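# Lay the towel flat, lengthwise, away from basket

## Task

Finish with the towel lying flat as a single layer, fully on the table, its long edges running straight away from the robot toward the far side of the table, and (viewed from overhead) not overlapping the basket anywhere. The basket must stay upright with all of its base resting on the table. At the end, both hands must have released everything and pulled away.

## Robot and tools

Robot: two arms on a table, left_arm (base near y = +0.317 m) and right_arm (base near y = -0.301 m). Each carries a sixteen-motor hand: a right hand on right_arm, a mirrored left hand on left_arm. The hands have index, middle and ring fingers plus a thumb, with rubber caps on the fingertips. A rigid mast sticks out near the wrist on the palm side and can strike things.

Frames. Scene frame: origin at table-top height, midway between the arms, +z up, +x out across the table away from the robot, +y toward left_arm. Fixed cameras and the table use this frame. Each arm reports its hand pose (end_effector_position in metres, end_effector_quat_wxyz), velocities and targets in its own base frame, which sits close to the scene frame but offset to that arm's base. The hand point lies just beyond the knuckles of the index and middle fingers. Its axes: +z runs along straightened fingers toward the tips; +y points out of the palm face; +x runs across the palm away from the thumb on the right hand, but toward the thumb on the left hand. Reported positions may be wrong by a few centimetres.

execute_actions(actions, cameras). actions is a list of actions. Each action is a list of 1 to 15 rows, and each row is one control step of 1/30 s. When an action has fewer than 15 rows, its final row repeats until 15 steps are done, so one action lasts 0.5 s. Every row is one flat list of 48 numbers, each within [-1, 1], covering both arms even when only one arm moves. Order:
- 1-6: left_arm dx, dy, dz, rx, ry, rz.
- 7-22: the sixteen left-hand motor goals.
- 23-24: left current_limit, speed.
- 25-30: right_arm dx, dy, dz, rx, ry, rz.
- 31-46: the sixteen right-hand motor goals.
- 47-48: right current_limit, speed.

The arm numbers are offsets, not poses. They are measured in the axes of that arm's Hand target, counted from the Hand target held when the action starts. Every row in an action is measured from that same starting point, not from the row before it. Sending the same offset again in a later action moves the hand again by that amount. Scale: 1.0 equals 0.6 m for dx, dy, dz, and 180 degrees for the rotation vector (rx, ry, rz). Each step, the controller limits the commanded orientation to within 40 degrees of the measured one. If it cannot reach both position and orientation, it favours position. An all-zero arm entry asks again for the current target. The hand often stops short, and waiting does not fix this. Send the remaining gap as a fresh offset. Commanding higher helps too, since the elbow droops, more so under load. To stop pressing against something, command the target back beyond where the hand point actually is.

The hand numbers are absolute goals, not offsets. Each sets one hinge angle, scaled linearly between the hinge's two stops. The motor order on each hand: index_mcp, index_abd, index_pip, index_dip, middle_mcp, middle_abd, middle_pip, middle_dip, ring_mcp, ring_abd, ring_pip, ring_dip, thumb_cmc, thumb_axl, thumb_mcp, thumb_ipl. The value for a straight finger is roughly +0.75 for _mcp, 0.00 for _abd, +0.58 for _pip and +0.70 for _dip. Going toward -1 curls the finger in toward the palm. Thumb values for straight: thumb_cmc +0.71, thumb_axl +0.68, thumb_mcp +0.23, thumb_ipl +0.17. Lowering thumb_cmc swings the thumb round to sit in front of the palm. A zero means the hinge goal is 0, not 'leave unchanged'. To hold a hand as it is, send back its hand_goal, hand_current_limit and hand_speed.

current_limit: -1 to +1 scales linearly to 0 to 550 mA per motor. It starts at +0.4. speed: the goal moves at (speed + 1)/2 of 8.5 rad/s, and it starts at -0.6. Both settings stay in effect until changed. A finger presses only while its goal lies past the surface it touches. Any motor sitting at 495 mA or above for 5 s shuts down for 10 s, so do not squeeze hard for long.

Results give, for each arm: Hand target (the new base for offsets), hand point pose, Joint positions, Joint velocities (omitted when at rest), Joint torques, and hand_goal, hand_measured, hand_current_ma, hand_state in motor order. hand_state is moving, goal, blocked or overload. Images come back only when actions is empty or cameras names them. Camera names: cam_head_left, cam_head_right, cam_high, cam_left_wrist, cam_right_wrist, each 672x504. ["all"] requests all of them. A MOTOR HOT line means an arm is near an over-temperature stop, which drops the arm.

zoom_image(camera, region): region = [x0, y0, x1, y1] in pixels of that camera's most recent image, top-left at (0, 0), no more than 504 wide and 504 high.

read_manual(section): returns only the licence texts and does not move anything.

finished_scene(scene): closes the scene given by number (1 to 3) and cannot be undone. Call it once the towel is placed, both hands are open and the arms are clear.

Avoid: knocking anything off the table, releasing things while they are still moving, slamming into or pushing hard on the table or other fixed objects, tipping the basket, and letting the two hands collide or grip each other, which can end the scene. Move smoothly. Thinking time also passes in the simulation while the robot holds its last command.

Each tool is called after ">>>" in YAML: its name, and indented under it one key for each argument.

## Session

>>> execute_actions:
  actions: []

Scene clock: 0.00 s.
left_arm: end_effector_position=(+0.6846, -0.1004, +0.2091) hand_goal=(+0.754, +0.000, +0.576, +0.696, +0.754, +0.000, +0.576, +0.696, +0.754, +0.000, +0.576, +0.696, +0.714, +0.678, +0.226, +0.168) hand_measured=(+0.754, +0.000, +0.576, +0.696, +0.754, +0.000, +0.576, +0.696, +0.754, +0.000, +0.576, +0.696, +0.714, +0.678, +0.226, +0.168) hand_current_ma=(+0, +0, +0, +0, +0, +0, +0, +0, +0, +0, +0, +0, +0, +0, +0, +0) hand_state=(goal, goal, goal, goal, goal, goal, goal, goal, goal, overload, goal, goal, goal, goal, goal, goal) hand_current_limit=0.40 hand_speed=-0.60 end_effector_quat_wxyz=(+0.082, +0.192, +0.977, -0.043) | right_arm: end_effector_position=(+0.1816, +0.2978, +0.1111) hand_goal=(+0.754, +0.000, +0.576, +0.696, +0.754, +0.000, +0.576, +0.696, +0.754, +0.000, +0.576, +0.696, +0.714, +0.678, +0.226, +0.168) hand_measured=(+0.754, +0.000, +0.576, +0.696, +0.754, +0.000, +0.576, +0.696, +0.754, +0.000, +0.576, +0.696, +0.714, +0.678, +0.226, +0.168) hand_current_ma=(+0, +0, +0, +0, +0, +0, +0, +0, +0, +0, +0, +0, +0, +0, +0, +0) hand_state=(goal, goal, goal, goal, goal, goal, goal, goal, goal, goal, goal, goal, goal, goal, goal, goal) hand_current_limit=0.40 hand_speed=-0.60 end_effector_quat_wxyz=(+0.516, -0.296, +0.785, +0.173)
Joint positions: left_arm=[-0.252 2.118 2.23 -1.513 0.076 -1.44] | right_arm=[0.87 0.849 0.083 0.341 0.17 -1.532]
Joint velocities: within noise
Joint torques (N m): no reading
Heat: left arm: hottest waist 22 °C; right arm: hottest waist 24 °C.
Hand target: left_arm +0.6896, -0.1017, +0.2264; +0.101, +0.193, +0.975, -0.044 | right_arm +0.1875, +0.3048, +0.1265; +0.528, -0.292, +0.777, +0.180

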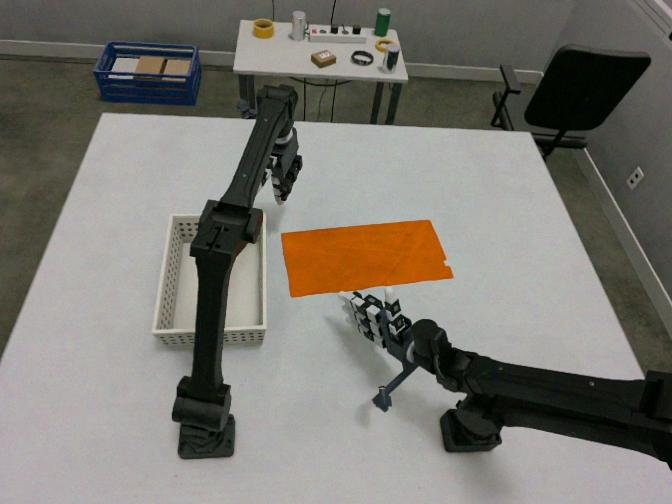

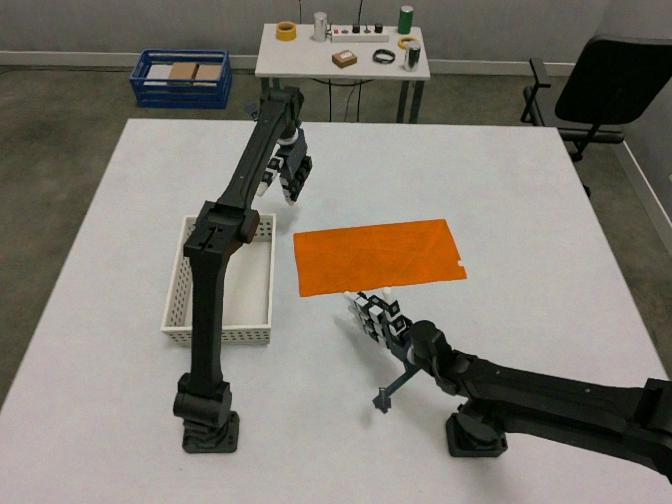

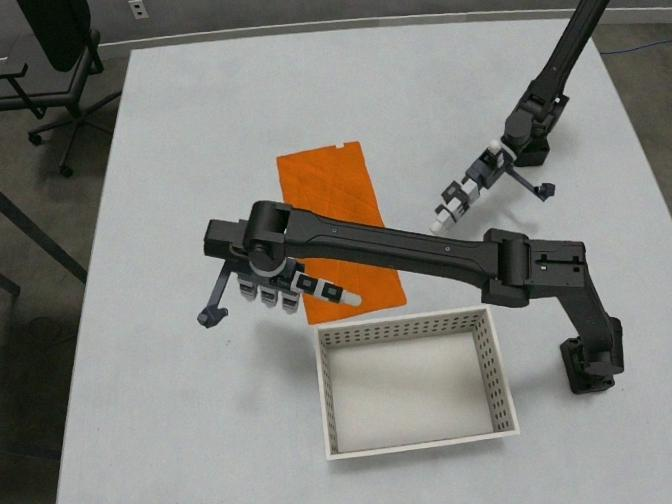

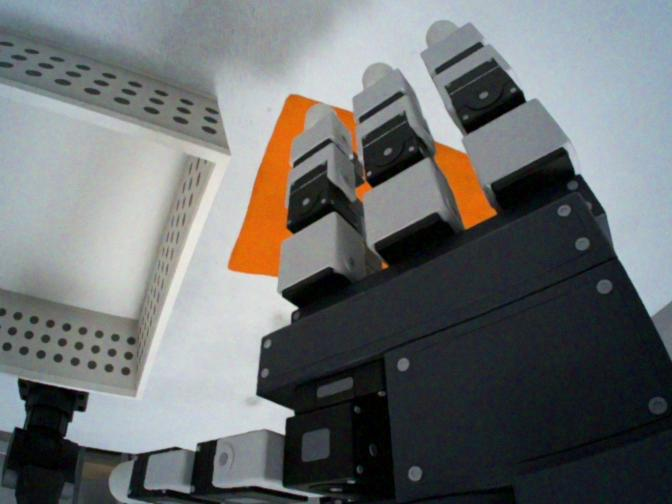

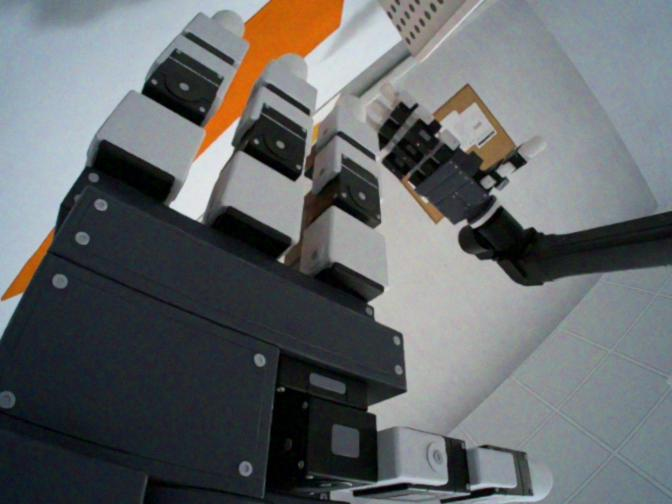

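>>> execute_actions:
  actions:
    - [[0,0,0,0,0,0,0.754,0,0.576,0.696,0.754,0,0.576,0.696,0.754,0,0.576,0.696,0.714,0.678,0.226,0.168,0.4,-0.6,-0.07,-0.023,-0.001,0,0,0,0.754,0,0.576,0.696,0.754,0,0.576,0.696,0.754,0,0.576,0.696,0.714,0.678,0.226,0.168,0.4,-0.6],[0,0,0,0,0,0,0.754,0,0.576,0.696,0.754,0,0.576,0.696,0.754,0,0.576,0.696,0.714,0.678,0.226,0.168,0.4,-0.6,-0.12,-0.04,-0.002,0,0,0,0.754,0,0.576,0.696,0.754,0,0.576,0.696,0.754,0,0.576,0.696,0.714,0.678,0.226,0.168,0.4,-0.6]]
    - [[0,0,0,0,0,0,0.754,0,0.576,0.696,0.754,0,0.576,0.696,0.754,0,0.576,0.696,0.714,0.678,0.226,0.168,0.4,-0.6,-0.07,-0.023,-0.001,0,0,0,0.754,0,0.576,0.696,0.754,0,0.576,0.696,0.754,0,0.576,0.696,0.714,0.678,0.226,0.168,0.4,-0.6],[0,0,0,0,0,0,0.754,0,0.576,0.696,0.754,0,0.576,0.696,0.754,0,0.576,0.696,0.714,0.678,0.226,0.168,0.4,-0.6,-0.12,-0.04,-0.002,0,0,0,0.754,0,0.576,0.696,0.754,0,0.576,0.696,0.754,0,0.576,0.696,0.714,0.678,0.226,0.168,0.4,-0.6]]
    - [[0,0,0,0,0,0,0.754,0,0.576,0.696,0.754,0,0.576,0.696,0.754,0,0.576,0.696,0.714,0.678,0.226,0.168,0.4,-0.6,-0.07,-0.023,-0.001,0,0,0,0.754,0,0.576,0.696,0.754,0,0.576,0.696,0.754,0,0.576,0.696,0.714,0.678,0.226,0.168,0.4,-0.6],[0,0,0,0,0,0,0.754,0,0.576,0.696,0.754,0,0.576,0.696,0.754,0,0.576,0.696,0.714,0.678,0.226,0.168,0.4,-0.6,-0.12,-0.04,-0.002,0,0,0,0.754,0,0.576,0.696,0.754,0,0.576,0.696,0.754,0,0.576,0.696,0.714,0.678,0.226,0.168,0.4,-0.6]]
  cameras: ["cam_head_left"]

Scene clock: 118.57 s.
left_arm: end_effector_position=(+0.6846, -0.1004, +0.2091) hand_goal=(+0.754, +0.000, +0.576, +0.696, +0.754, +0.000, +0.576, +0.696, +0.754, +0.000, +0.576, +0.696, +0.714, +0.678, +0.226, +0.168) hand_measured=(+0.754, +0.000, +0.576, +0.696, +0.754, +0.000, +0.576, +0.696, +0.754, +0.000, +0.576, +0.696, +0.714, +0.678, +0.224, +0.168) hand_current_ma=(-1, +0, +1, +0, -1, +0, +1, +0, -1, +0, +1, +0, +0, -1, -4, +0) hand_state=(goal, goal, goal, goal, goal, goal, goal, goal, goal, overload, goal, goal, goal, goal, goal, goal) hand_current_limit=0.40 hand_speed=-0.60 end_effector_quat_wxyz=(+0.082, +0.192, +0.977, -0.043) | right_arm: end_effector_position=(+0.2853, +0.3009, +0.3120) hand_goal=(+0.754, +0.000, +0.576, +0.696, +0.754, +0.000, +0.576, +0.696, +0.754, +0.000, +0.576, +0.696, +0.714, +0.678, +0.226, +0.168) hand_measured=(+0.752, -0.004, +0.576, +0.696, +0.752, -0.004, +0.576, +0.696, +0.752, -0.004, +0.576, +0.696, +0.714, +0.678, +0.224, +0.168) hand_current_ma=(+0, -1, +0, +0, +0, -1, +0, +0, +0, -1, +0, +0, +0, +0, +0, +0) hand_state=(goal, goal, goal, goal, goal, goal, goal, goal, goal, goal, goal, goal, goal, goal, goal, goal) hand_current_limit=0.40 hand_speed=-0.60 end_effector_quat_wxyz=(+0.517, -0.286, +0.786, +0.181)
Joint positions: left_arm=[-0.252 2.118 2.23 -1.513 0.076 -1.44] | right_arm=[0.553 0.778 0.638 -0.275 -0.122 -1.635]
Joint torques (N m): left_arm=[0.73 -22.12 10.35 0.73 0.08 -0.03] | right_arm=[-0.21 -3.49 14.34 2.56 -0.27 -0.1]
Heat: left arm: hottest elbow 33 °C; right arm: hottest elbow 30 °C.
Hand target: left_arm +0.6896, -0.1017, +0.2264; +0.101, +0.193, +0.975, -0.044 | right_arm +0.2899, +0.3044, +0.3298; +0.528, -0.292, +0.777, +0.180
Off the commanded pose: left_arm 0.018 m, 2 deg | right_arm 0.019 m, 2 deg.
Images, in order (width x height): cam_head_left 672x504.

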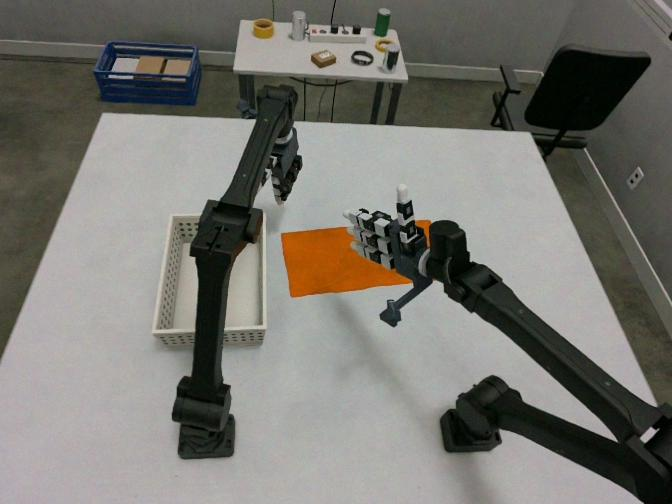

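>>> execute_actions:
  actions:
    - [[0,0,0,0,0,0,0.754,0,0.576,0.696,0.754,0,0.576,0.696,0.754,0,0.576,0.696,0.714,0.678,0.226,0.168,0.4,-0.6,0,0,0,0.04,0.121,0.067,0.754,0,0.576,0.696,0.754,0,0.576,0.696,0.754,0,0.576,0.696,0.714,0.678,0.226,0.168,0.4,-0.6]]
    - [[0,0,0,0,0,0,0.754,0,0.576,0.696,0.754,0,0.576,0.696,0.754,0,0.576,0.696,0.714,0.678,0.226,0.168,0.4,-0.6,0,0,0,0.04,0.121,0.067,0.754,0,0.576,0.696,0.754,0,0.576,0.696,0.754,0,0.576,0.696,0.714,0.678,0.226,0.168,0.4,-0.6]]
    - [[0,0,0,0,0,0,0.754,0,0.576,0.696,0.754,0,0.576,0.696,0.754,0,0.576,0.696,0.714,0.678,0.226,0.168,0.4,-0.6,0,0,0,0.04,0.121,0.067,0.754,0,0.576,0.696,0.754,0,0.576,0.696,0.754,0,0.576,0.696,0.714,0.678,0.226,0.168,0.4,-0.6]]
  cameras: ["all"]

Scene clock: 135.97 s.
left_arm: end_effector_position=(+0.6846, -0.1004, +0.2091) hand_goal=(+0.754, +0.000, +0.576, +0.696, +0.754, +0.000, +0.576, +0.696, +0.754, +0.000, +0.576, +0.696, +0.714, +0.678, +0.226, +0.168) hand_measured=(+0.754, +0.000, +0.576, +0.696, +0.754, +0.000, +0.576, +0.696, +0.754, +0.000, +0.576, +0.696, +0.714, +0.678, +0.224, +0.168) hand_current_ma=(-1, +0, +1, +0, -1, +0, +1, +0, -1, +0, +1, +0, +0, -1, -4, +0) hand_state=(goal, goal, goal, goal, goal, goal, goal, goal, goal, overload, goal, goal, goal, goal, goal, goal) hand_current_limit=0.40 hand_speed=-0.60 end_effector_quat_wxyz=(+0.082, +0.192, +0.977, -0.043) | right_arm: end_effector_position=(+0.2852, +0.3011, +0.3079) hand_goal=(+0.754, +0.000, +0.576, +0.696, +0.754, +0.000, +0.576, +0.696, +0.754, +0.000, +0.576, +0.696, +0.714, +0.678, +0.226, +0.168) hand_measured=(+0.754, +0.000, +0.574, +0.696, +0.754, +0.000, +0.576, +0.696, +0.754, +0.000, +0.576, +0.696, +0.714, +0.678, +0.222, +0.168) hand_current_ma=(+0, +0, +0, +0, +0, +0, +0, +0, +0, +0, +0, +0, +0, +0, -2, +0) hand_state=(goal, goal, goal, goal, goal, goal, goal, goal, goal, goal, goal, goal, goal, goal, goal, goal) hand_current_limit=0.40 hand_speed=-0.60 end_effector_quat_wxyz=(-0.002, -0.012, +1.000, +0.005)
Joint positions: left_arm=[-0.252 2.118 2.23 -1.513 0.076 -1.44] | right_arm=[0.68 1.234 1.35 -1.683 -0.011 -0.915]
Joint torques (N m): left_arm=[0.62 -21.71 10.63 0.62 0.1 -0.01] | right_arm=[-0.09 -9.76 13 0.17 -0.17 0.14]
Heat: left arm: hottest shoulder 33 °C; right arm: hottest elbow 33 °C.
Hand target: left_arm +0.6896, -0.1017, +0.2264; +0.101, +0.193, +0.975, -0.044 | right_arm +0.2899, +0.3045, +0.3300; +0.000, -0.003, +1.000, +0.005
Off the commanded pose: left_arm 0.018 m, 2 deg | right_arm 0.023 m, 1 deg.
joint sent to its limit (right arm) — joint 4 (wrist pitch), lower limit. The joint targets still meet the commanded pose.

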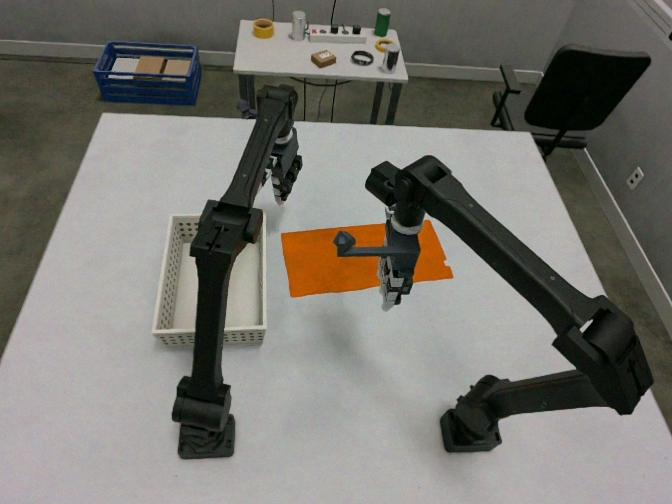

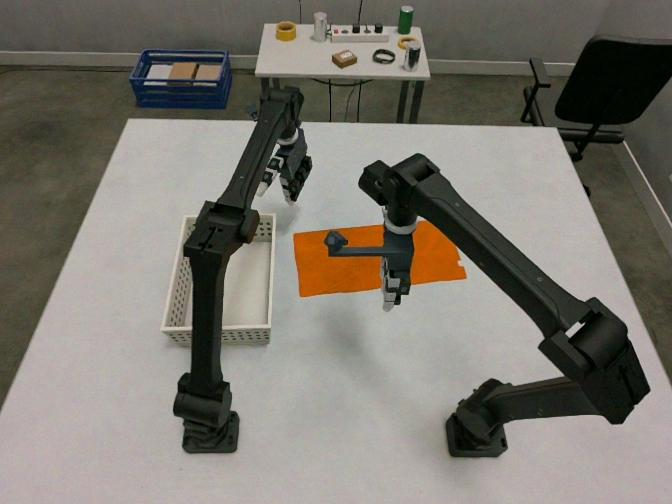

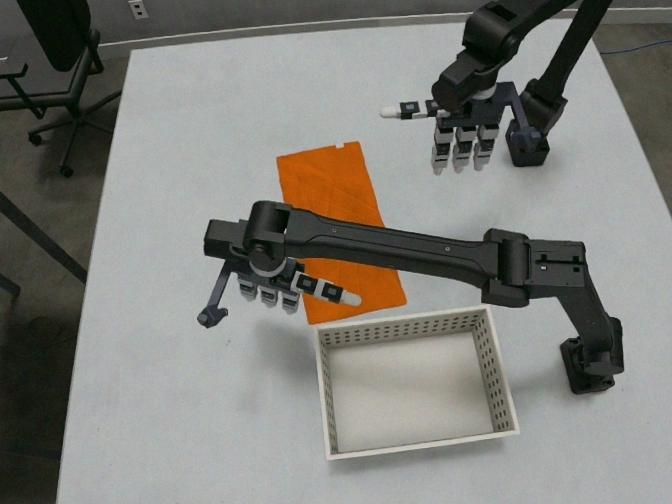

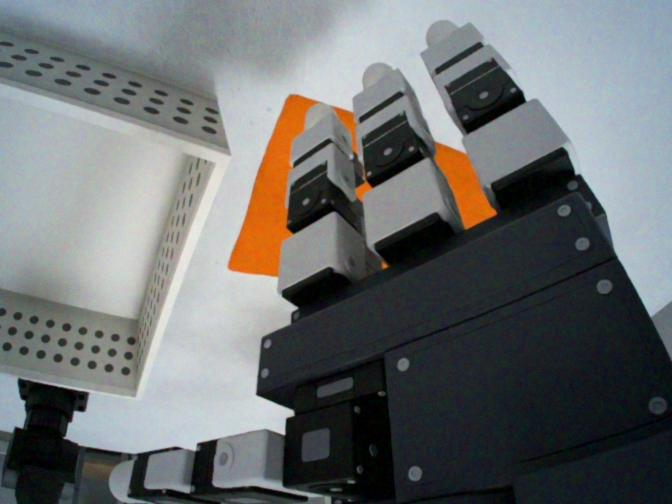

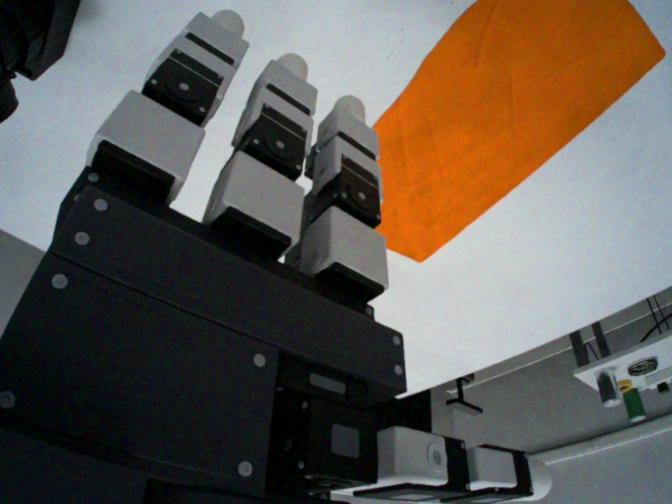

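>>> execute_actions:
  actions:
    - [[0,0,0,0,0,0,0.754,0,0.576,0.696,0.754,0,0.576,0.696,0.754,0,0.576,0.696,0.714,0.678,0.226,0.168,0.4,-0.6,-0.142,-0.049,0,0,0,0,0.754,0.33,0.576,0.696,0.52,0,0.576,0.696,0.754,-0.33,0.576,0.696,0.714,0.678,0.226,0.168,0.4,-0.6]]
    - [[0,0,0,0,0,0,0.754,0,0.576,0.696,0.754,0,0.576,0.696,0.754,0,0.576,0.696,0.714,0.678,0.226,0.168,0.4,-0.6,-0.142,-0.049,0,0,0,0,0.754,0.33,0.576,0.696,0.52,0,0.576,0.696,0.754,-0.33,0.576,0.696,0.714,0.678,0.226,0.168,0.4,-0.6]]
    - [[0,0,0,0,0,0,0.754,0,0.576,0.696,0.754,0,0.576,0.696,0.754,0,0.576,0.696,0.714,0.678,0.226,0.168,0.4,-0.6,-0.142,-0.049,0,0,0,0,0.754,0.33,0.576,0.696,0.52,0,0.576,0.696,0.754,-0.33,0.576,0.696,0.714,0.678,0.226,0.168,0.4,-0.6]]
    - [[0,0,0,0,0,0,0.754,0,0.576,0.696,0.754,0,0.576,0.696,0.754,0,0.576,0.696,0.714,0.678,0.226,0.168,0.4,-0.6,0,0,0.06,0,0,0.15,0.754,0.33,0.576,0.696,0.52,0,0.576,0.696,0.754,-0.33,0.576,0.696,0.714,0.678,0.226,0.168,0.4,-0.6]]
    - [[0,0,0,0,0,0,0.754,0,0.576,0.696,0.754,0,0.576,0.696,0.754,0,0.576,0.696,0.714,0.678,0.226,0.168,0.4,-0.6,0,0,0.06,0,0,0.15,0.754,0.33,0.576,0.696,0.52,0,0.576,0.696,0.754,-0.33,0.576,0.696,0.714,0.678,0.226,0.168,0.4,-0.6]]
    - [[0,0,0,0,0,0,0.754,0,0.576,0.696,0.754,0,0.576,0.696,0.754,0,0.576,0.696,0.714,0.678,0.226,0.168,0.4,-0.6,0,0,0.0,0,0,0.15,0.754,0.33,0.576,0.696,0.52,0,0.576,0.696,0.754,-0.33,0.576,0.696,0.714,0.678,0.226,0.168,0.4,-0.6]]
  cameras: ["all"]

Scene clock: 193.37 s.
left_arm: end_effector_position=(+0.6846, -0.1004, +0.2091) hand_goal=(+0.754, +0.000, +0.576, +0.696, +0.754, +0.000, +0.576, +0.696, +0.754, +0.000, +0.576, +0.696, +0.714, +0.678, +0.226, +0.168) hand_measured=(+0.754, +0.000, +0.576, +0.696, +0.754, +0.000, +0.576, +0.696, +0.754, +0.000, +0.576, +0.696, +0.714, +0.678, +0.224, +0.168) hand_current_ma=(-1, +0, +1, +0, -1, +0, +1, +0, -1, +0, +1, +0, +0, -1, -4, +0) hand_state=(goal, goal, goal, goal, goal, goal, goal, goal, goal, overload, goal, goal, goal, goal, goal, goal) hand_current_limit=0.40 hand_speed=-0.60 end_effector_quat_wxyz=(+0.082, +0.192, +0.977, -0.043) | right_arm: end_effector_position=(+0.5321, +0.2149, +0.2425) hand_goal=(+0.754, +0.330, +0.576, +0.696, +0.520, +0.000, +0.576, +0.696, +0.754, -0.330, +0.576, +0.696, +0.714, +0.678, +0.226, +0.168) hand_measured=(+0.750, +0.328, +0.574, +0.696, +0.522, +0.000, +0.576, +0.696, +0.754, -0.328, +0.576, +0.696, +0.712, +0.678, +0.222, +0.168) hand_current_ma=(-1, +0, +0, +0, +0, +0, +0, +0, +0, +0, +0, +0, -1, +0, -3, +0) hand_state=(goal, goal, goal, goal, goal, goal, goal, goal, goal, goal, goal, goal, goal, goal, goal, goal) hand_current_limit=0.40 hand_speed=-0.60 end_effector_quat_wxyz=(-0.013, +0.639, +0.769, -0.012)
Joint positions: left_arm=[-0.252 2.118 2.23 -1.513 0.076 -1.44] | right_arm=[0.459 1.659 1.636 -1.581 -0.014 0.275]
Joint torques (N m): left_arm=[0.32 -22.59 10.61 0.76 0.11 -0.02] | right_arm=[-0.15 -14.97 13.16 0.58 0.21 0.18]
Heat: left arm: hottest shoulder 34 °C; right arm: hottest elbow 33 °C.
Hand target: left_arm +0.6896, -0.1017, +0.2264; +0.101, +0.193, +0.975, -0.044 | right_arm +0.5460, +0.2184, +0.2569; -0.003, +0.647, +0.762, +0.004
Off the commanded pose: left_arm 0.018 m, 2 deg | right_arm 0.020 m, 2 deg.

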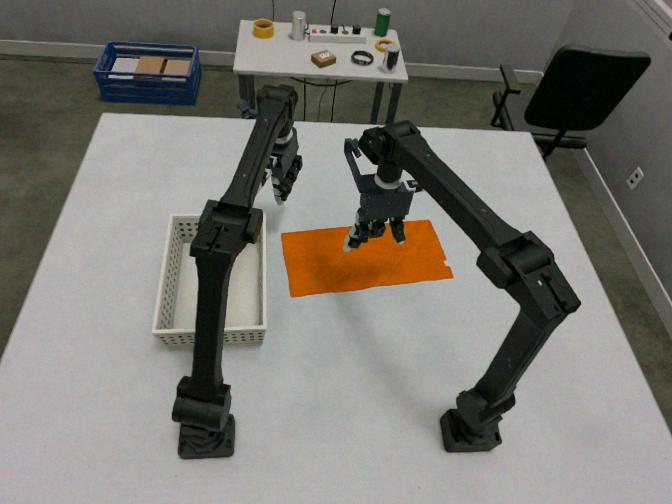

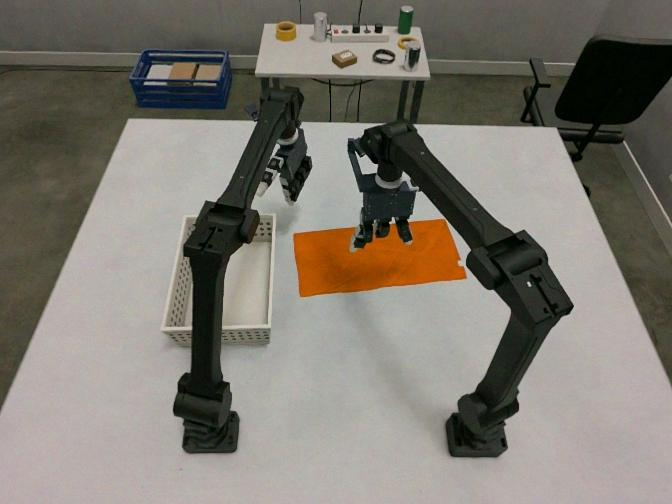

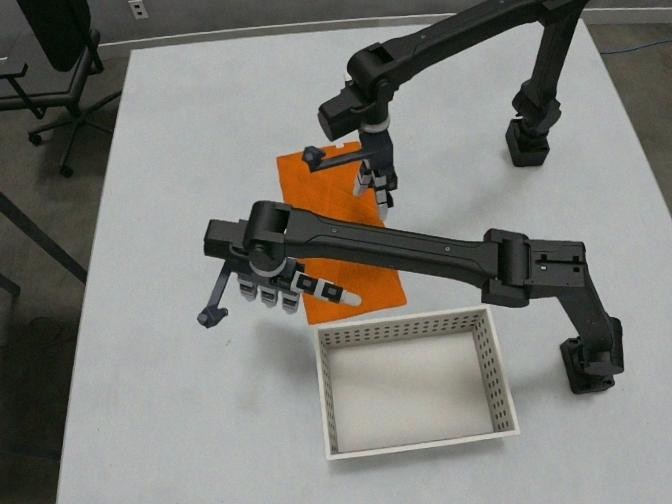

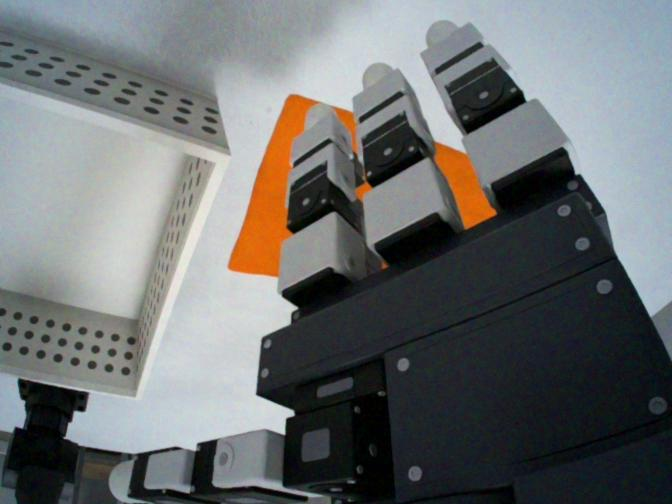

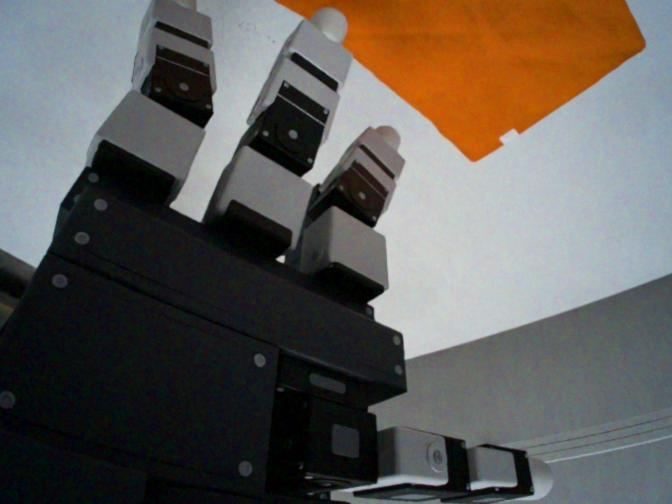

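>>> zoom_image:
  camera: "cam_head_left"
  region: [260, 120, 480, 310]

>>> zoom_image:
  camera: "cam_high"
  region: [240, 120, 480, 340]

Scaled by 2.291 from the camera's 672x504 image, which has a finer 960x720 frame.

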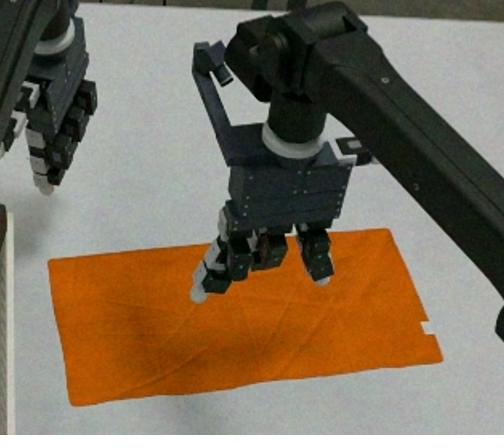

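Scaled by 2.100 from the camera's 672x504 image, which has a finer 960x720 frame.

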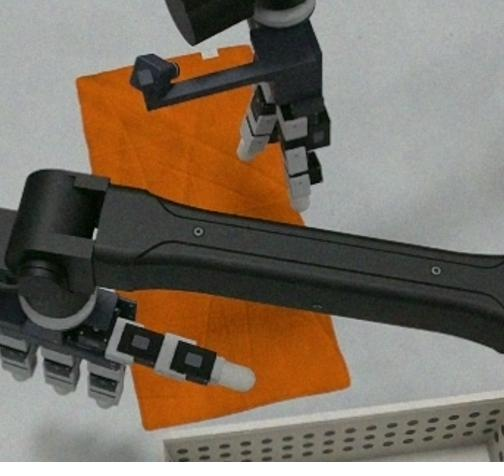

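>>> execute_actions:
  actions:
    - [[0,0,0,0,0,0,0.754,0,0.576,0.696,0.754,0,0.576,0.696,0.754,0,0.576,0.696,0.714,0.678,0.226,0.168,0.4,-0.6,0,0,0.09,0,0,0,0.754,0.33,0.576,0.696,0.52,0,0.576,0.696,0.754,-0.33,0.576,0.696,0.714,0.678,0.226,0.168,0.4,-0.6]]
    - [[0,0,0,0,0,0,0.754,0,0.576,0.696,0.754,0,0.576,0.696,0.754,0,0.576,0.696,0.714,0.678,0.226,0.168,0.4,-0.6,0,0,0.09,0,0,0,0.754,0.33,0.576,0.696,0.52,0,0.576,0.696,0.754,-0.33,0.576,0.696,0.714,0.678,0.226,0.168,0.4,-0.6]]
  cameras: ["cam_head_left","cam_head_right","cam_high","cam_right_wrist"]

>>> zoom_image:
  camera: "cam_head_left"
  region: [260, 120, 480, 310]

>>> zoom_image:
  camera: "cam_high"
  region: [240, 120, 480, 340]

Scene clock: 240.23 s.
left_arm: end_effector_position=(+0.6846, -0.1004, +0.2091) hand_goal=(+0.754, +0.000, +0.576, +0.696, +0.754, +0.000, +0.576, +0.696, +0.754, +0.000, +0.576, +0.696, +0.714, +0.678, +0.226, +0.168) hand_measured=(+0.754, +0.000, +0.576, +0.696, +0.754, +0.000, +0.576, +0.696, +0.754, +0.000, +0.576, +0.696, +0.714, +0.678, +0.224, +0.168) hand_current_ma=(-1, +0, +1, +0, -1, +0, +1, +0, -1, +0, +1, +0, +0, -1, -4, +0) hand_state=(goal, goal, goal, goal, goal, goal, goal, goal, goal, overload, goal, goal, goal, goal, goal, goal) hand_current_limit=0.40 hand_speed=-0.60 end_effector_quat_wxyz=(+0.082, +0.192, +0.977, -0.043) | right_arm: end_effector_position=(+0.5409, +0.2186, +0.1422) hand_goal=(+0.754, +0.330, +0.576, +0.696, +0.520, +0.000, +0.576, +0.696, +0.754, -0.330, +0.576, +0.696, +0.714, +0.678, +0.226, +0.168) hand_measured=(+0.752, +0.328, +0.576, +0.696, +0.522, +0.000, +0.576, +0.696, +0.752, -0.328, +0.576, +0.696, +0.712, +0.678, +0.222, +0.168) hand_current_ma=(+0, +0, +0, +0, +0, +0, +0, +0, +0, +0, +0, +0, +0, +0, -3, +0) hand_state=(goal, goal, goal, goal, goal, goal, goal, goal, goal, goal, goal, goal, goal, goal, goal, goal) hand_current_limit=0.40 hand_speed=-0.60 end_effector_quat_wxyz=(-0.009, +0.641, +0.767, -0.006)
Joint positions: left_arm=[-0.252 2.118 2.23 -1.513 0.076 -1.44] | right_arm=[0.459 1.715 1.439 -1.313 -0.013 0.28]
Joint torques (N m): left_arm=[0.5 -22.3 10.62 0.73 0.14 -0.01] | right_arm=[0.03 -16.97 9.7 0.83 0.23 0.15]
Heat: left arm: hottest shoulder 35 °C; right arm: hottest elbow 35 °C.
Hand target: left_arm +0.6896, -0.1017, +0.2264; +0.101, +0.193, +0.975, -0.044 | right_arm +0.5460, +0.2195, +0.1489; -0.003, +0.647, +0.762, +0.004
Off the commanded pose: left_arm 0.018 m, 2 deg | right_arm 0.008 m, 2 deg.
Images, in order (width x height): cam_head_left 672x504, cam_head_right 672x504, cam_high 672x504, cam_right_wrist 672x504.

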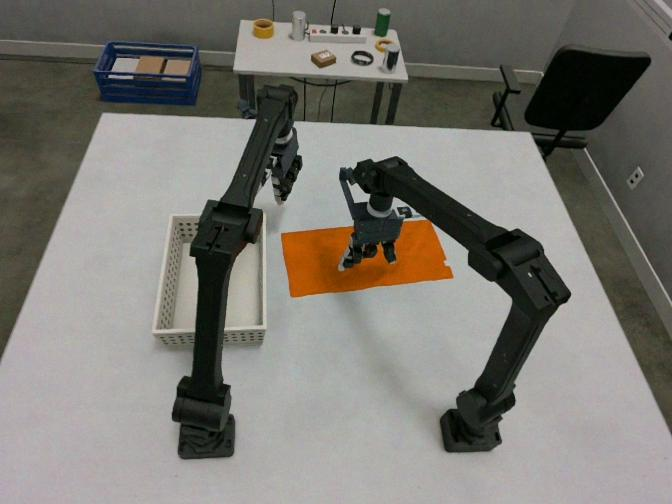

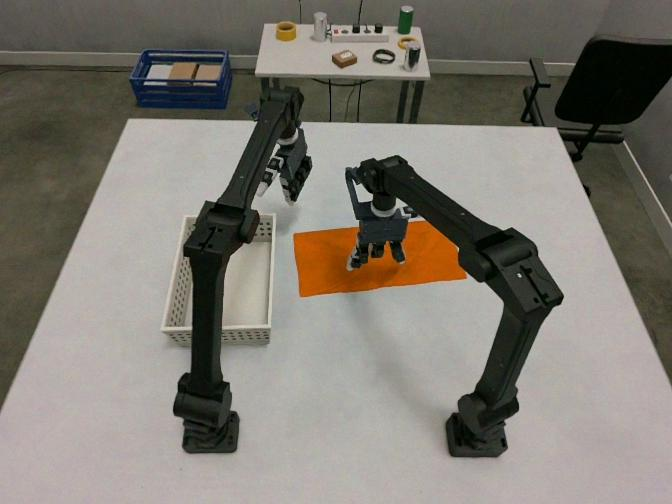

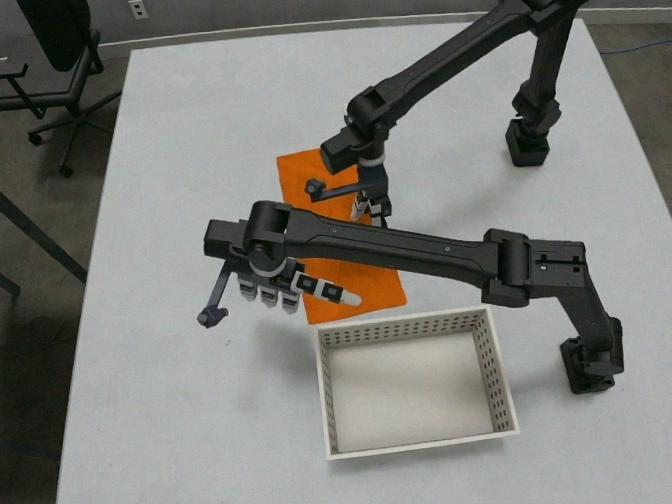

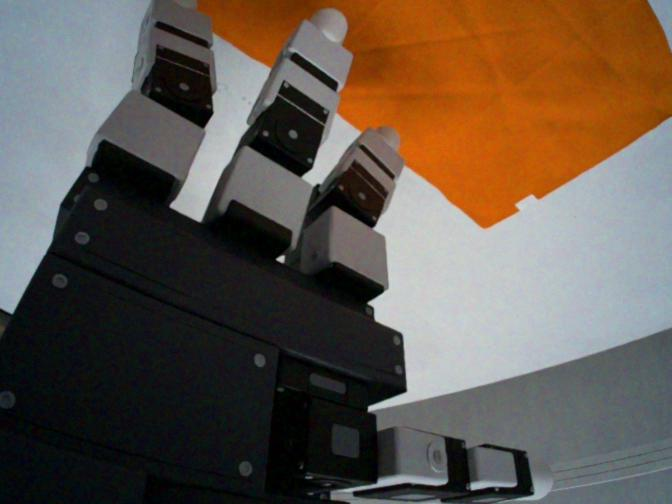

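Scaled by 2.291 from the camera's 672x504 image, which has a finer 960x720 frame.

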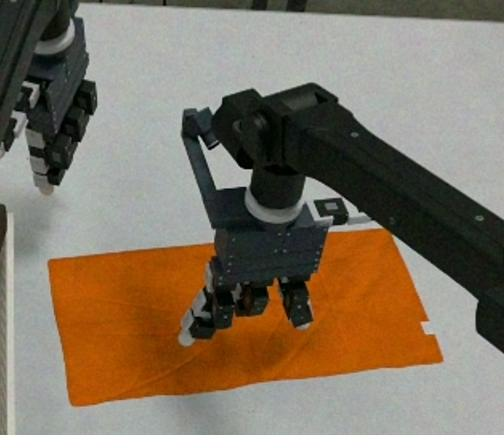

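Scaled by 2.100 from the camera's 672x504 image, which has a finer 960x720 frame.

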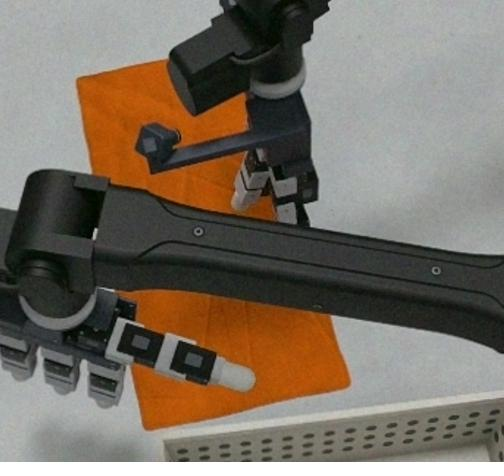

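>>> execute_actions:
  actions:
    - [[0,0,0,0,0,0,0.754,0,0.576,0.696,0.754,0,0.576,0.696,0.754,0,0.576,0.696,0.714,0.678,0.226,0.168,0.4,-0.6,-0.02,0.115,0,0,0,0,0.754,0.33,0.576,0.696,0.52,0,0.576,0.696,0.754,-0.33,0.576,0.696,0.714,0.678,0.226,0.168,0.4,-0.6]]
    - [[0,0,0,0,0,0,0.754,0,0.576,0.696,0.754,0,0.576,0.696,0.754,0,0.576,0.696,0.714,0.678,0.226,0.168,0.4,-0.6,0,0,0.06,0,0,0,0.754,0.33,0.576,0.696,0.52,0,0.576,0.696,0.754,-0.33,0.576,0.696,0.714,0.678,0.226,0.168,0.4,-0.6]]
  cameras: ["cam_head_left","cam_high"]

>>> zoom_image:
  camera: "cam_head_left"
  region: [260, 120, 480, 310]

Scene clock: 295.37 s.
left_arm: end_effector_position=(+0.6846, -0.1004, +0.2091) hand_goal=(+0.754, +0.000, +0.576, +0.696, +0.754, +0.000, +0.576, +0.696, +0.754, +0.000, +0.576, +0.696, +0.714, +0.678, +0.226, +0.168) hand_measured=(+0.754, +0.000, +0.576, +0.696, +0.754, +0.000, +0.576, +0.696, +0.754, +0.000, +0.576, +0.696, +0.714, +0.678, +0.224, +0.168) hand_current_ma=(-1, +0, +1, +0, -1, +0, +1, +0, -1, +0, +1, +0, +0, -1, -4, +0) hand_state=(goal, goal, goal, goal, goal, goal, goal, goal, goal, overload, goal, goal, goal, goal, goal, goal) hand_current_limit=0.40 hand_speed=-0.60 end_effector_quat_wxyz=(+0.082, +0.192, +0.977, -0.043) | right_arm: end_effector_position=(+0.6138, +0.2162, +0.1209) hand_goal=(+0.754, +0.330, +0.576, +0.696, +0.520, +0.000, +0.576, +0.696, +0.754, -0.330, +0.576, +0.696, +0.714, +0.678, +0.226, +0.168) hand_measured=(+0.752, +0.328, +0.576, +0.696, +0.522, +0.000, +0.576, +0.696, +0.752, -0.328, +0.576, +0.696, +0.714, +0.678, +0.222, +0.168) hand_current_ma=(+0, +0, +0, +0, +0, +0, +0, +0, +0, +0, +0, +0, +0, +0, -3, +0) hand_state=(goal, goal, goal, goal, goal, goal, goal, goal, goal, goal, goal, goal, goal, goal, goal, goal) hand_current_limit=0.40 hand_speed=-0.60 end_effector_quat_wxyz=(-0.003, +0.654, +0.756, +0.005)
Joint positions: left_arm=[-0.252 2.118 2.23 -1.513 0.076 -1.44] | right_arm=[0.404 1.884 1.615 -1.295 -0.01 0.259]
Joint torques (N m): left_arm=[0.62 -22.59 10.36 0.76 0.1 0] | right_arm=[0.21 -17.96 8.94 0.98 0.11 -0.16]
Heat: left arm: hottest shoulder 36 °C; right arm: hottest elbow 30 °C.
Hand target: left_arm +0.6896, -0.1017, +0.2264; +0.101, +0.193, +0.975, -0.044 | right_arm +0.6160, +0.2194, +0.1130; -0.003, +0.647, +0.762, +0.004
Off the commanded pose: left_arm 0.018 m, 2 deg | right_arm 0.009 m, 1 deg.
Images, in order (width x height): cam_head_left 672x504, cam_high 672x504.

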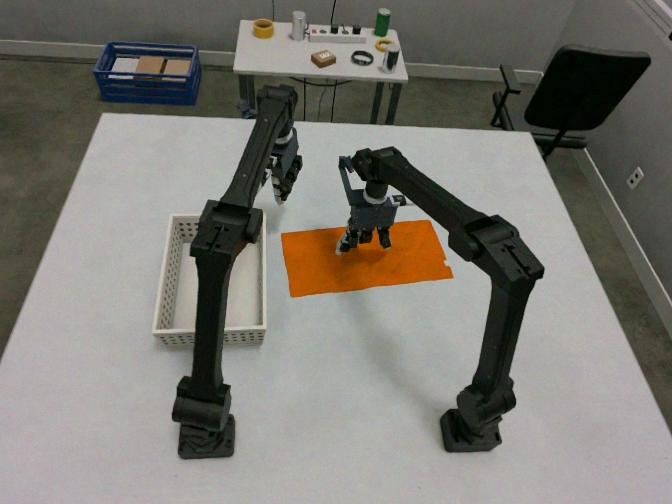

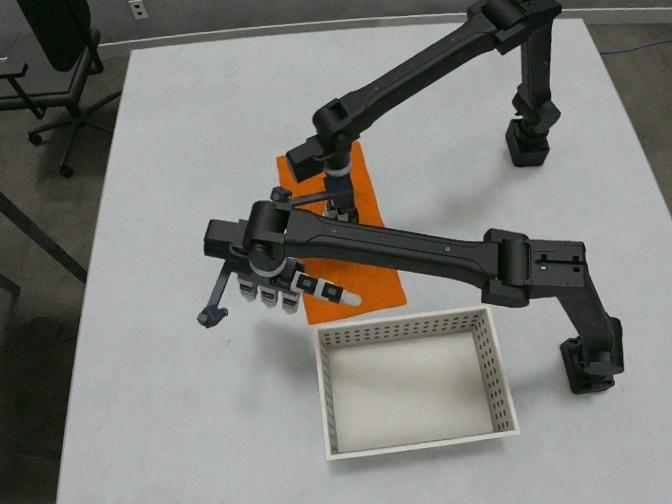

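Scaled by 2.291 from the camera's 672x504 image, which has a finer 960x720 frame.

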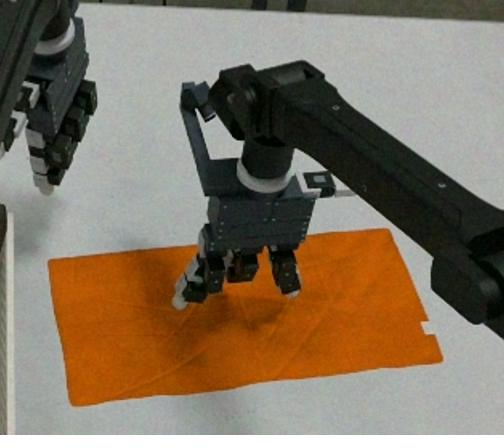

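>>> execute_actions:
  actions:
    - [[0,0,0,0,0,0,0.754,0,0.576,0.696,0.754,0,0.576,0.696,0.754,0,0.576,0.696,0.714,0.678,0.226,0.168,0.4,-0.6,0.0,0,0.045,0,0,0,0.754,0.33,0.576,0.696,0.52,0,0.576,0.696,0.754,-0.33,0.576,0.696,0.714,0.678,0.226,0.168,0.4,-0.6]]
    - [[0,0,0,0,0,0,0.754,0,0.576,0.696,0.754,0,0.576,0.696,0.754,0,0.576,0.696,0.714,0.678,0.226,0.168,0.4,-0.6,0,0,0.035,0,0,0,0.754,0.33,0.576,0.696,0.52,0,0.576,0.696,0.754,-0.33,0.576,0.696,0.714,0.678,0.226,0.168,0.4,-0.6]]
  cameras: ["cam_head_left","cam_right_wrist"]

>>> zoom_image:
  camera: "cam_head_left"
  region: [260, 120, 480, 310]

Scene clock: 307.07 s.
left_arm: end_effector_position=(+0.6846, -0.1004, +0.2091) hand_goal=(+0.754, +0.000, +0.576, +0.696, +0.754, +0.000, +0.576, +0.696, +0.754, +0.000, +0.576, +0.696, +0.714, +0.678, +0.226, +0.168) hand_measured=(+0.754, +0.000, +0.576, +0.696, +0.754, +0.000, +0.576, +0.696, +0.754, +0.000, +0.576, +0.696, +0.714, +0.678, +0.224, +0.168) hand_current_ma=(-1, +0, +1, +0, -1, +0, +1, +0, -1, +0, +1, +0, +0, -1, -4, +0) hand_state=(goal, goal, goal, goal, goal, goal, goal, goal, goal, overload, goal, goal, goal, goal, goal, goal) hand_current_limit=0.40 hand_speed=-0.60 end_effector_quat_wxyz=(+0.082, +0.192, +0.977, -0.043) | right_arm: end_effector_position=(+0.6172, +0.2179, +0.0872) hand_goal=(+0.754, +0.330, +0.576, +0.696, +0.520, +0.000, +0.576, +0.696, +0.754, -0.330, +0.576, +0.696, +0.714, +0.678, +0.226, +0.168) hand_measured=(+0.756, +0.330, +0.578, +0.696, +0.526, +0.000, +0.580, +0.698, +0.766, -0.336, +0.582, +0.698, +0.714, +0.678, +0.222, +0.168) hand_current_ma=(+1, +0, +0, +0, +3, +0, +1, +0, +9, -2, +3, +1, +0, +0, -3, +0) hand_state=(goal, goal, goal, goal, goal, goal, goal, goal, goal, goal, goal, goal, goal, goal, goal, goal) hand_current_limit=0.40 hand_speed=-0.60 end_effector_quat_wxyz=(+0.000, +0.653, +0.757, +0.012)
Joint positions: left_arm=[-0.252 2.118 2.23 -1.513 0.076 -1.44] | right_arm=[0.404 1.912 1.562 -1.199 -0.011 0.258]
Joint torques (N m): left_arm=[0.21 -21.83 10.5 0.59 0.09 -0.03] | right_arm=[0.21 -17.03 7.42 1.61 0.11 -0.13]
Heat: left arm: hottest shoulder 36 °C; right arm: hottest elbow 30 °C.
Hand target: left_arm +0.6896, -0.1017, +0.2264; +0.101, +0.193, +0.975, -0.044 | right_arm +0.6159, +0.2198, +0.0650; -0.003, +0.647, +0.762, +0.004
Off the commanded pose: left_arm 0.018 m, 2 deg | right_arm 0.022 m, 1 deg.
Images, in order (width x height): cam_head_left 672x504, cam_right_wrist 672x504.

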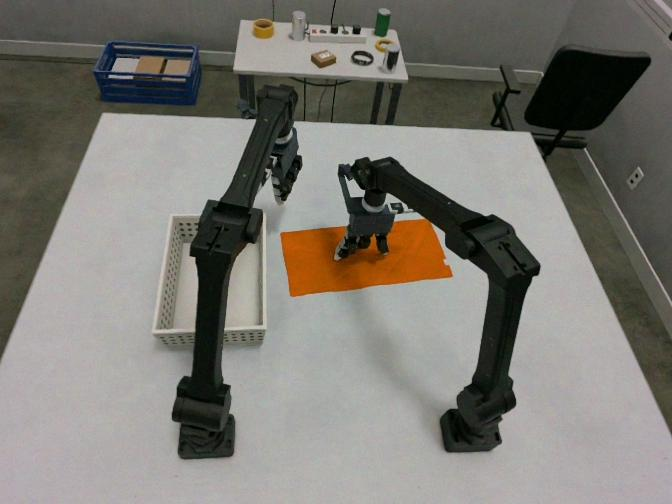

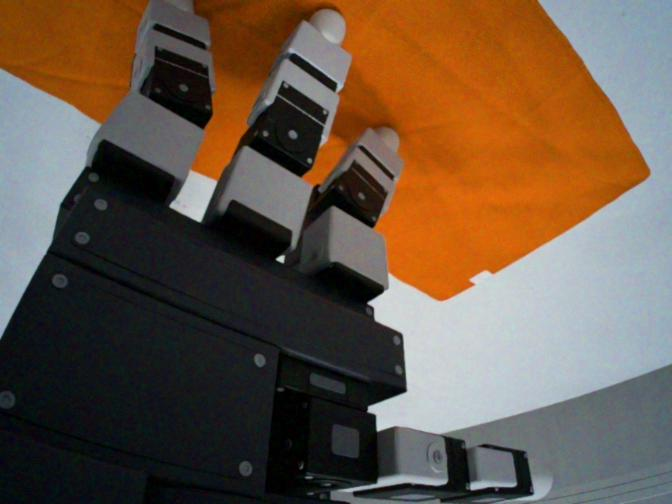

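Scaled by 2.291 from the camera's 672x504 image, which has a finer 960x720 frame.

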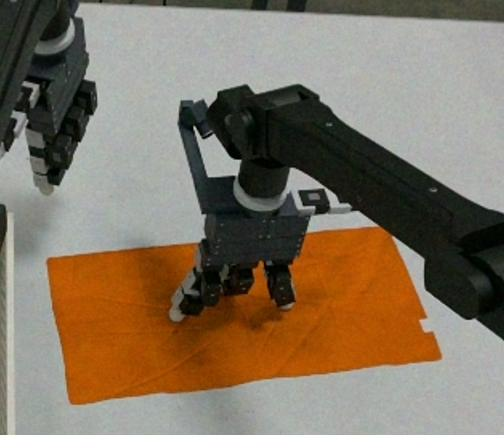

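>>> execute_actions:
  actions:
    - [[0,0,0,0,0,0,0.754,0,0.576,0.696,0.754,0,0.576,0.696,0.754,0,0.576,0.696,0.714,0.678,0.226,0.168,0.4,-0.6,0.0,0,0.02,0,0,0,0.74,0.33,0.576,0.696,0.52,0,0.576,0.696,0.74,-0.33,0.576,0.696,0.714,0.678,0.226,0.168,0.4,-0.6]]
    - [[0,0,0,0,0,0,0.754,0,0.576,0.696,0.754,0,0.576,0.696,0.754,0,0.576,0.696,0.714,0.678,0.226,0.168,0.4,-0.6,0.0092,0.003,0,0,0,-0.0278,0.74,0.33,0.576,0.696,0.52,0,0.576,0.696,0.74,-0.33,0.576,0.696,0.714,0.678,0.226,0.168,0.4,-0.6],[0,0,0,0,0,0,0.754,0,0.576,0.696,0.754,0,0.576,0.696,0.754,0,0.576,0.696,0.714,0.678,0.226,0.168,0.4,-0.6,0.0185,0.0051,0,0,0,-0.0556,0.74,0.33,0.576,0.696,0.52,0,0.576,0.696,0.74,-0.33,0.576,0.696,0.714,0.678,0.226,0.168,0.4,-0.6]]
    - [[0,0,0,0,0,0,0.754,0,0.576,0.696,0.754,0,0.576,0.696,0.754,0,0.576,0.696,0.714,0.678,0.226,0.168,0.4,-0.6,0.0092,0.003,0,0,0,-0.0278,0.74,0.33,0.576,0.696,0.52,0,0.576,0.696,0.74,-0.33,0.576,0.696,0.714,0.678,0.226,0.168,0.4,-0.6],[0,0,0,0,0,0,0.754,0,0.576,0.696,0.754,0,0.576,0.696,0.754,0,0.576,0.696,0.714,0.678,0.226,0.168,0.4,-0.6,0.0185,0.0051,0,0,0,-0.0556,0.74,0.33,0.576,0.696,0.52,0,0.576,0.696,0.74,-0.33,0.576,0.696,0.714,0.678,0.226,0.168,0.4,-0.6]]
  cameras: ["cam_head_left","cam_right_wrist","cam_high"]

>>> zoom_image:
  camera: "cam_head_left"
  region: [260, 120, 480, 310]

Scene clock: 337.40 s.
left_arm: end_effector_position=(+0.6846, -0.1004, +0.2091) hand_goal=(+0.754, +0.000, +0.576, +0.696, +0.754, +0.000, +0.576, +0.696, +0.754, +0.000, +0.576, +0.696, +0.714, +0.678, +0.226, +0.168) hand_measured=(+0.754, +0.000, +0.576, +0.696, +0.754, +0.000, +0.576, +0.696, +0.754, +0.000, +0.576, +0.696, +0.714, +0.678, +0.224, +0.168) hand_current_ma=(-1, +0, +1, +0, -1, +0, +1, +0, -1, +0, +1, +0, +0, -1, -4, +0) hand_state=(goal, goal, goal, goal, goal, goal, goal, goal, goal, overload, goal, goal, goal, goal, goal, goal) hand_current_limit=0.40 hand_speed=-0.60 end_effector_quat_wxyz=(+0.082, +0.192, +0.977, -0.043) | right_arm: end_effector_position=(+0.6241, +0.2484, +0.0896) hand_goal=(+0.740, +0.330, +0.576, +0.696, +0.520, +0.000, +0.576, +0.696, +0.740, -0.330, +0.576, +0.696, +0.714, +0.678, +0.226, +0.168) hand_measured=(+0.760, +0.336, +0.590, +0.704, +0.526, +0.004, +0.580, +0.698, +0.710, -0.336, +0.560, +0.688, +0.716, +0.678, +0.222, +0.168) hand_current_ma=(+22, +3, +11, +4, +2, +1, +1, +1, -41, -2, -13, -5, +0, +0, -3, +0) hand_state=(blocked, goal, goal, goal, goal, goal, goal, goal, blocked, goal, goal, goal, goal, goal, goal, goal) hand_current_limit=0.40 hand_speed=-0.60 end_effector_quat_wxyz=(+0.014, +0.516, +0.856, +0.028)
Joint positions: left_arm=[-0.252 2.118 2.23 -1.513 0.076 -1.44] | right_arm=[0.4 1.911 1.554 -1.154 -0.01 -0.085]
Joint torques (N m): left_arm=[0.73 -22.53 10.45 0.94 0.04 -0.01] | right_arm=[-0.67 -16.03 6.72 0.95 0.04 -0.31]
Heat: left arm: hottest shoulder 37 °C; right arm: hottest elbow 28 °C.
Hand target: left_arm +0.6896, -0.1017, +0.2264; +0.101, +0.193, +0.975, -0.044 | right_arm +0.6164, +0.2428, +0.0532; -0.003, +0.505, +0.863, +0.004
Off the commanded pose: left_arm 0.018 m, 2 deg | right_arm 0.038 m, 4 deg.
Images, in order (width x height): cam_head_left 672x504, cam_high 672x504, cam_right_wrist 672x504.

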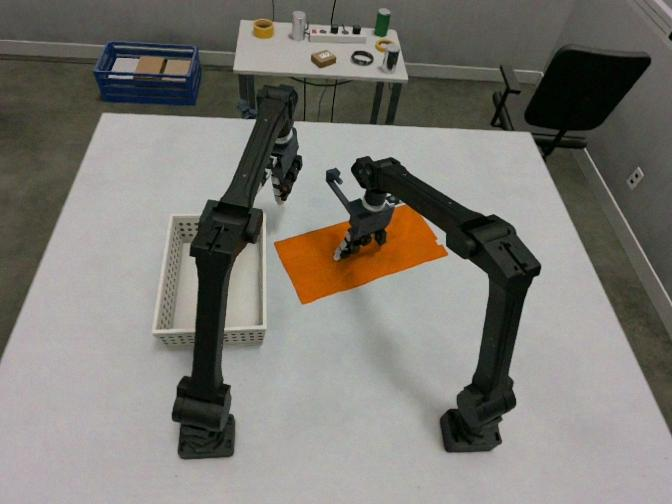

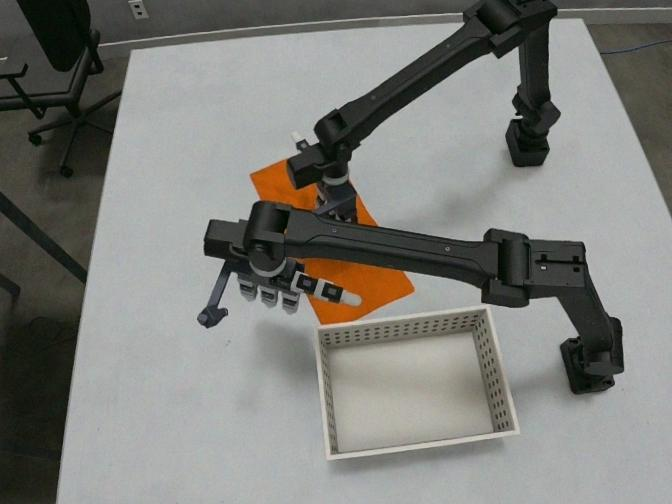

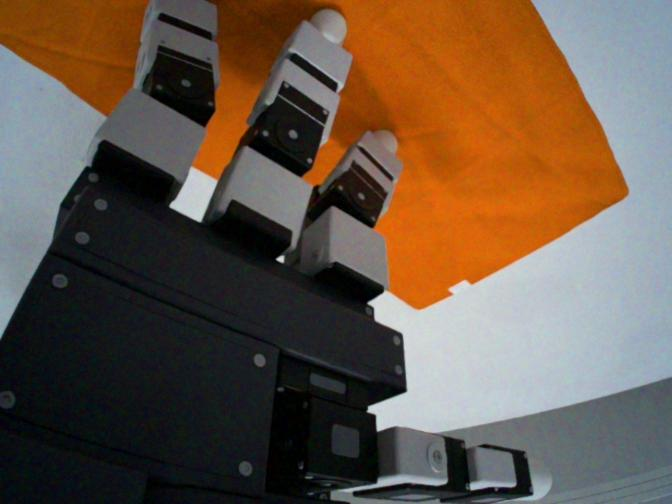

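Scaled by 2.291 from the camera's 672x504 image, which has a finer 960x720 frame.

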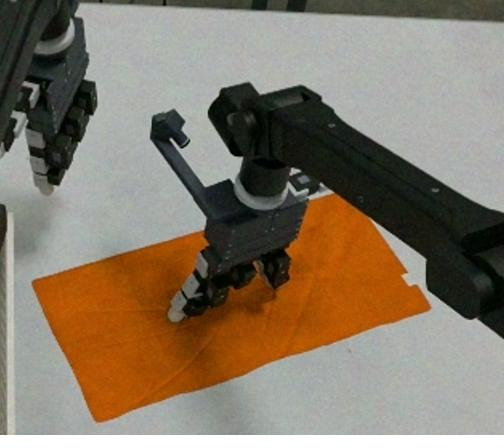

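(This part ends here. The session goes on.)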